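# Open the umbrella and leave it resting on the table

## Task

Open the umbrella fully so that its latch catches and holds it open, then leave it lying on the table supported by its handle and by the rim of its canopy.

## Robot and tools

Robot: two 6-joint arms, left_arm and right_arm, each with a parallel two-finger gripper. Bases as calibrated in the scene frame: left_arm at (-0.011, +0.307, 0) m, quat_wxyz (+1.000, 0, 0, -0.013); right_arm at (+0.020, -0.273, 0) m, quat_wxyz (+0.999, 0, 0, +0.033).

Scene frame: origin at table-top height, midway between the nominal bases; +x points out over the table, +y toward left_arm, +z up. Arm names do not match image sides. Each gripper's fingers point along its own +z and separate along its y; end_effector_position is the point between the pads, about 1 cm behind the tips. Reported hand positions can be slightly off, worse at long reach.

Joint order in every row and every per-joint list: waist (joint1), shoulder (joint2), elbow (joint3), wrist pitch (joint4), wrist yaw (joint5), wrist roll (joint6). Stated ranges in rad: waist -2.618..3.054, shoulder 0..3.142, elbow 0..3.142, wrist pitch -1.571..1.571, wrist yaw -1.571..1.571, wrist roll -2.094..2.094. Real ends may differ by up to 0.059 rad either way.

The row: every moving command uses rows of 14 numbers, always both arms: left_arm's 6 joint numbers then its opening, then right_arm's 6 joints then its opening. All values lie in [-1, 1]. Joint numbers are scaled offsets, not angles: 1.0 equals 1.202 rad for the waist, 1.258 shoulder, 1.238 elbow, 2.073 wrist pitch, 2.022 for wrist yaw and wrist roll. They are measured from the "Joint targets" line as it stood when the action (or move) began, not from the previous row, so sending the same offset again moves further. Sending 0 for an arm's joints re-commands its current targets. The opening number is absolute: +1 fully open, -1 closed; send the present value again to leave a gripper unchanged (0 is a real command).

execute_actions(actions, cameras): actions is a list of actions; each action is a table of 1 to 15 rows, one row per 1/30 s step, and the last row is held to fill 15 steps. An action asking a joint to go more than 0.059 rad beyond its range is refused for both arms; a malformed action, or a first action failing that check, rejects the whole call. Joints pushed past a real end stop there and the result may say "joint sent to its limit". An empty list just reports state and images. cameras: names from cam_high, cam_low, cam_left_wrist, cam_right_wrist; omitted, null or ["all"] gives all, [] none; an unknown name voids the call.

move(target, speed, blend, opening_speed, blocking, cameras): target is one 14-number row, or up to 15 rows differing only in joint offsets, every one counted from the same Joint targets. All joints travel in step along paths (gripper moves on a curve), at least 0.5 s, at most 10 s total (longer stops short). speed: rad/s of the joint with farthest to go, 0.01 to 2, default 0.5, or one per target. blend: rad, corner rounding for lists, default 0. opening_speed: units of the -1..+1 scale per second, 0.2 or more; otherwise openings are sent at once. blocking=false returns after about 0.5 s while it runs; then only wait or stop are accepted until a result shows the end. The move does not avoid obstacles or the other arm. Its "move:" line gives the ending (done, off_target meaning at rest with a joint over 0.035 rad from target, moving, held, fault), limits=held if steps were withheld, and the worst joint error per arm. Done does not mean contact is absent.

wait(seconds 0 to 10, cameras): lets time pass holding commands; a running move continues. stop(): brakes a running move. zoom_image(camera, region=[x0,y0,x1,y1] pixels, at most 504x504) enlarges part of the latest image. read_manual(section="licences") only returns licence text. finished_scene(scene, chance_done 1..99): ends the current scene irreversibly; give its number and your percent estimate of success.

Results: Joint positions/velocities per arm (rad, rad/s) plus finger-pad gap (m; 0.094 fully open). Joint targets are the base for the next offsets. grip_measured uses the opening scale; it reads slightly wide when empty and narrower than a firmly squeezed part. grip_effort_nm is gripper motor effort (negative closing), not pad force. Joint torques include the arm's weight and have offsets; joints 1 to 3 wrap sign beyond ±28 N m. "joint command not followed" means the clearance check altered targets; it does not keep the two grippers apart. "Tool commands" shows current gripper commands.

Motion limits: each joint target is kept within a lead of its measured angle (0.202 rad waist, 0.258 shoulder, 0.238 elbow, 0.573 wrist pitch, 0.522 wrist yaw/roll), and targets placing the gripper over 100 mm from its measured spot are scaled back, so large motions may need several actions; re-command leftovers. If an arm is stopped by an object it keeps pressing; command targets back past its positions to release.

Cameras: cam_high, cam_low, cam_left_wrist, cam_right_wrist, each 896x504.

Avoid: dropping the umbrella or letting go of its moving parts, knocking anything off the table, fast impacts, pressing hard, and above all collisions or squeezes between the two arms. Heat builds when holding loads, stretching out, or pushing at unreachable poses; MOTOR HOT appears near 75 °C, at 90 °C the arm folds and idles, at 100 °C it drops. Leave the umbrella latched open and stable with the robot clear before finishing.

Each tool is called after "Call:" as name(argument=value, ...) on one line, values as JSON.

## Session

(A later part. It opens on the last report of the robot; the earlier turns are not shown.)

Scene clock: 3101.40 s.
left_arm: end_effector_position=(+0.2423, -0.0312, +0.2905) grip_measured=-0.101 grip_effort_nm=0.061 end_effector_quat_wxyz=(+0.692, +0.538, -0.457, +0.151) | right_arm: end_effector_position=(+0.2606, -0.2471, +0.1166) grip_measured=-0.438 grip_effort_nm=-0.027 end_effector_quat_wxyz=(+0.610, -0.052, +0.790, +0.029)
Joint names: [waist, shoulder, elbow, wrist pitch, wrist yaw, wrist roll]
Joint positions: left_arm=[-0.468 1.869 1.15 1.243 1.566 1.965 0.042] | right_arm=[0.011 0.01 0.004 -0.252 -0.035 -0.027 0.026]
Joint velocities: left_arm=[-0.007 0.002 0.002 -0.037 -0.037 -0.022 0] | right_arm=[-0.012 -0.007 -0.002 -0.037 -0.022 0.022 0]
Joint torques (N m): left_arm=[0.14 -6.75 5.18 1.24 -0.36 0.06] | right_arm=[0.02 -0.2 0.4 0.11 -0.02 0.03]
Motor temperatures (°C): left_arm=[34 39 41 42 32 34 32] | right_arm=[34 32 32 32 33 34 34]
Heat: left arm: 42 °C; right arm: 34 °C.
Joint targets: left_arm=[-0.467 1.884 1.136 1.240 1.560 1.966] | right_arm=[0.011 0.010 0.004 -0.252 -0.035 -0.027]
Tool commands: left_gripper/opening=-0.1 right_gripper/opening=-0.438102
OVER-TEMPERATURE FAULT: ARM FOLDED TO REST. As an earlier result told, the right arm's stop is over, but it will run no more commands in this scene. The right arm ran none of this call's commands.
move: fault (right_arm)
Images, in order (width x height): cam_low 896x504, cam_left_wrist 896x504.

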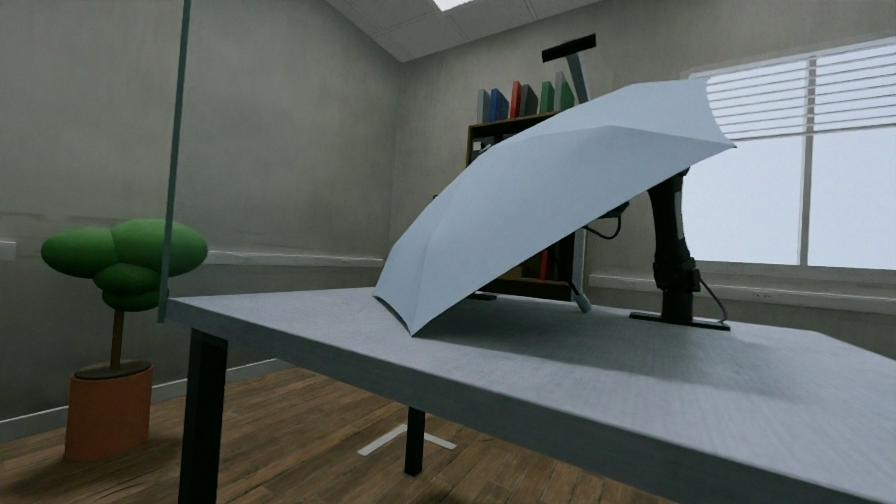

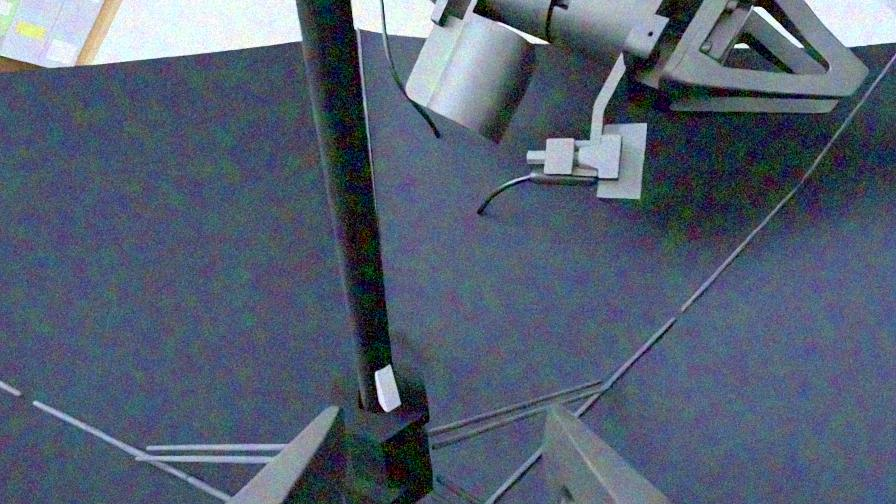

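Call:
move(target=[[0.14,0,0,0,0,0,-0.1,0,0,0,0,0,0,-0.438103],[0.20,-0.015,-0.26,0.099,0,0,-0.1,0,0,0,0,0,0,-0.438103]], speed=0.35, cameras=["cam_left_wrist", "cam_low", "cam_high"])

Scene clock: 3116.77 s.
left_arm: end_effector_position=(+0.2710, +0.0483, +0.2184) grip_measured=-0.101 grip_effort_nm=0.066 end_effector_quat_wxyz=(+0.681, +0.610, -0.356, +0.192) | right_arm: end_effector_position=(+0.2606, -0.2471, +0.1166) grip_measured=-0.438 grip_effort_nm=-0.032 end_effector_quat_wxyz=(+0.610, -0.052, +0.790, +0.029)
Joint names: [waist, shoulder, elbow, wrist pitch, wrist yaw, wrist roll]
Joint positions: left_arm=[-0.234 1.869 0.828 1.449 1.565 1.966 0.042] | right_arm=[0.011 0.01 0.004 -0.252 -0.035 -0.027 0.026]
Joint velocities: left_arm=[0.017 -0.002 -0.007 -0.022 -0.037 0.022 -0.001] | right_arm=[-0.027 0.002 0.002 0.051 -0.051 0.022 0.001]
Joint torques (N m): left_arm=[0.62 -7.21 4.08 1.33 -0.29 0.05] | right_arm=[-0.01 -0.27 0.39 0.11 -0.01 0.01]
Motor temperatures (°C): left_arm=[34 39 41 41 32 33 32] | right_arm=[34 32 32 32 33 34 34]
Heat: left arm: 41 °C; right arm: 34 °C.
Joint targets: left_arm=[-0.227 1.866 0.814 1.445 1.559 1.966] | right_arm=[0.011 0.010 0.004 -0.252 -0.035 -0.027]
Tool commands: left_gripper/opening=-0.1 right_gripper/opening=-0.438102
OVER-TEMPERATURE FAULT: ARM FOLDED TO REST. As an earlier result told, the right arm's stop is over, but it will run no more commands in this scene. The right arm ran none of this call's commands.
move: fault (right_arm)
Images, in order (width x height): cam_high 896x504, cam_low 896x504, cam_left_wrist 896x504.

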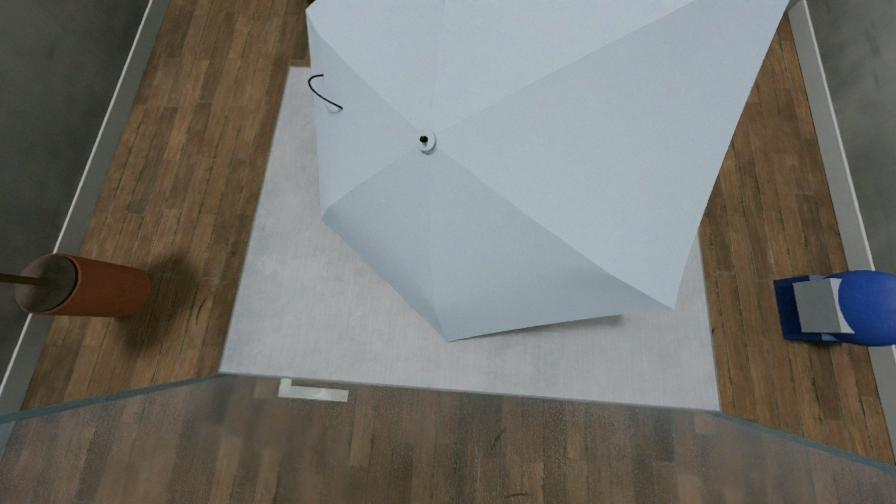

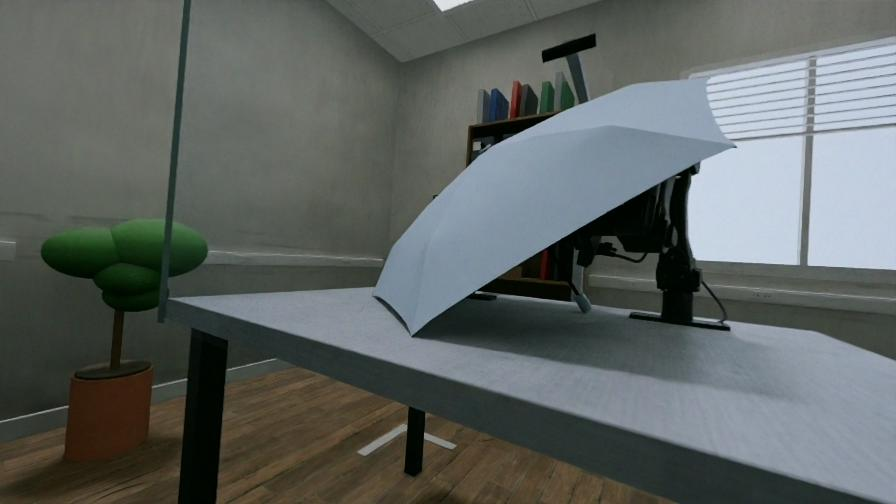

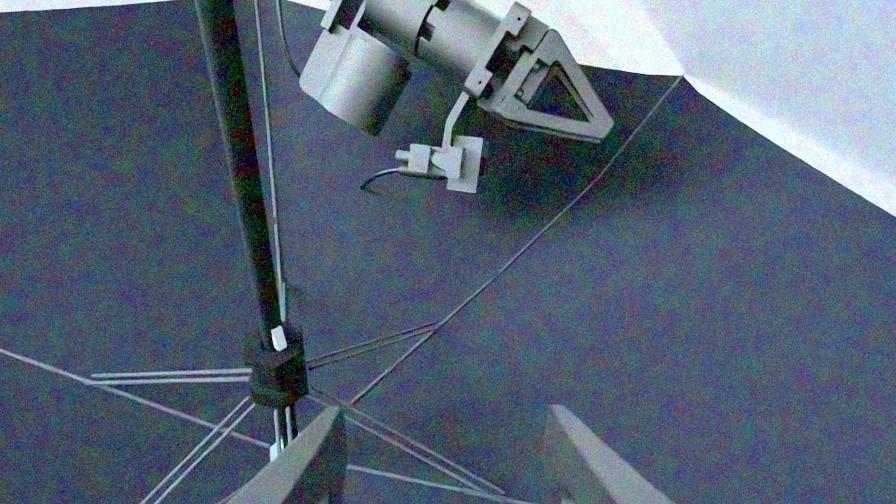

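Call:
wait(seconds=2, cameras=["cam_high"])

Call:
zoom_image(camera="cam_high", region=[290, 60, 470, 160])

Scene clock: 3120.20 s.
left_arm: end_effector_position=(+0.2710, +0.0483, +0.2185) grip_measured=-0.101 grip_effort_nm=0.061 end_effector_quat_wxyz=(+0.681, +0.610, -0.357, +0.193) | right_arm: end_effector_position=(+0.2606, -0.2471, +0.1166) grip_measured=-0.438 grip_effort_nm=-0.042 end_effector_quat_wxyz=(+0.610, -0.052, +0.790, +0.029)
Joint names: [waist, shoulder, elbow, wrist pitch, wrist yaw, wrist roll]
Joint positions: left_arm=[-0.234 1.869 0.828 1.45 1.565 1.966 0.042] | right_arm=[0.011 0.01 0.004 -0.252 -0.035 -0.027 0.026]
Joint velocities: left_arm=[-0.012 -0.012 0.007 -0.007 0.007 0.022 -0.001] | right_arm=[0.012 -0.007 -0.007 -0.022 -0.022 -0.081 -0.002]
Joint torques (N m): left_arm=[0.64 -7.23 4.08 1.34 -0.29 0.05] | right_arm=[0.02 -0.23 0.39 0.09 0 0.02]
Motor temperatures (°C): left_arm=[34 39 41 41 32 33 32] | right_arm=[34 32 32 32 33 34 34]
Heat: left arm: 41 °C; right arm: 34 °C.
Joint targets: left_arm=[-0.227 1.866 0.814 1.445 1.559 1.966] | right_arm=[0.011 0.010 0.004 -0.252 -0.035 -0.027]
Tool commands: left_gripper/opening=-0.1 right_gripper/opening=-0.438103
OVER-TEMPERATURE FAULT: ARM FOLDED TO REST. As an earlier result told, the right arm's stop is over, but it will run no more commands in this scene.
wait: 2.00 s; at rest from the start
Images, in order (width x height): cam_high 896x504.

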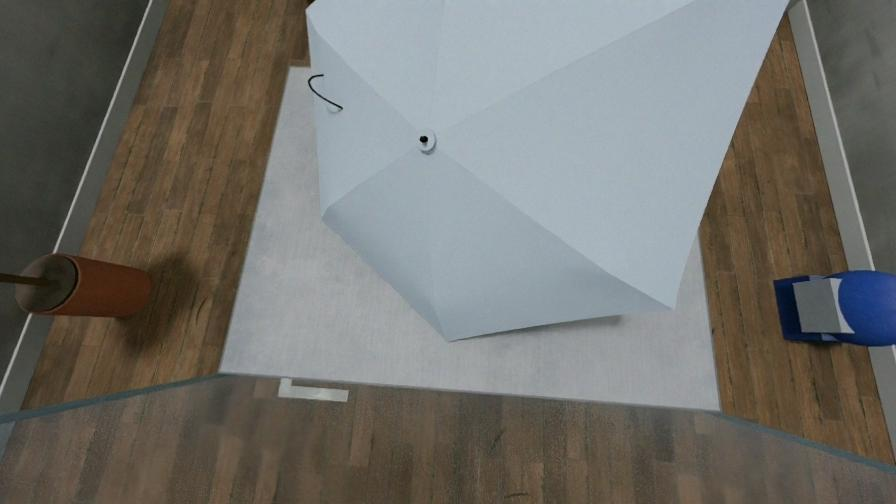

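Scaled by 2.800 from the camera's 896x504 image, which has a finer 1280x720 frame.

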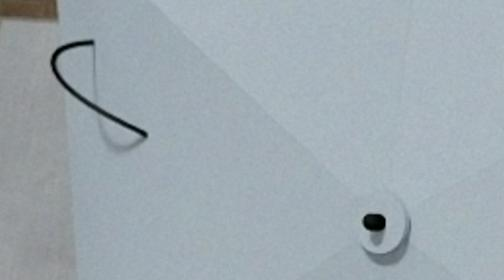

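Call:
finished_scene(scene=1, chance_done=85)

The scene is finished: the task was done.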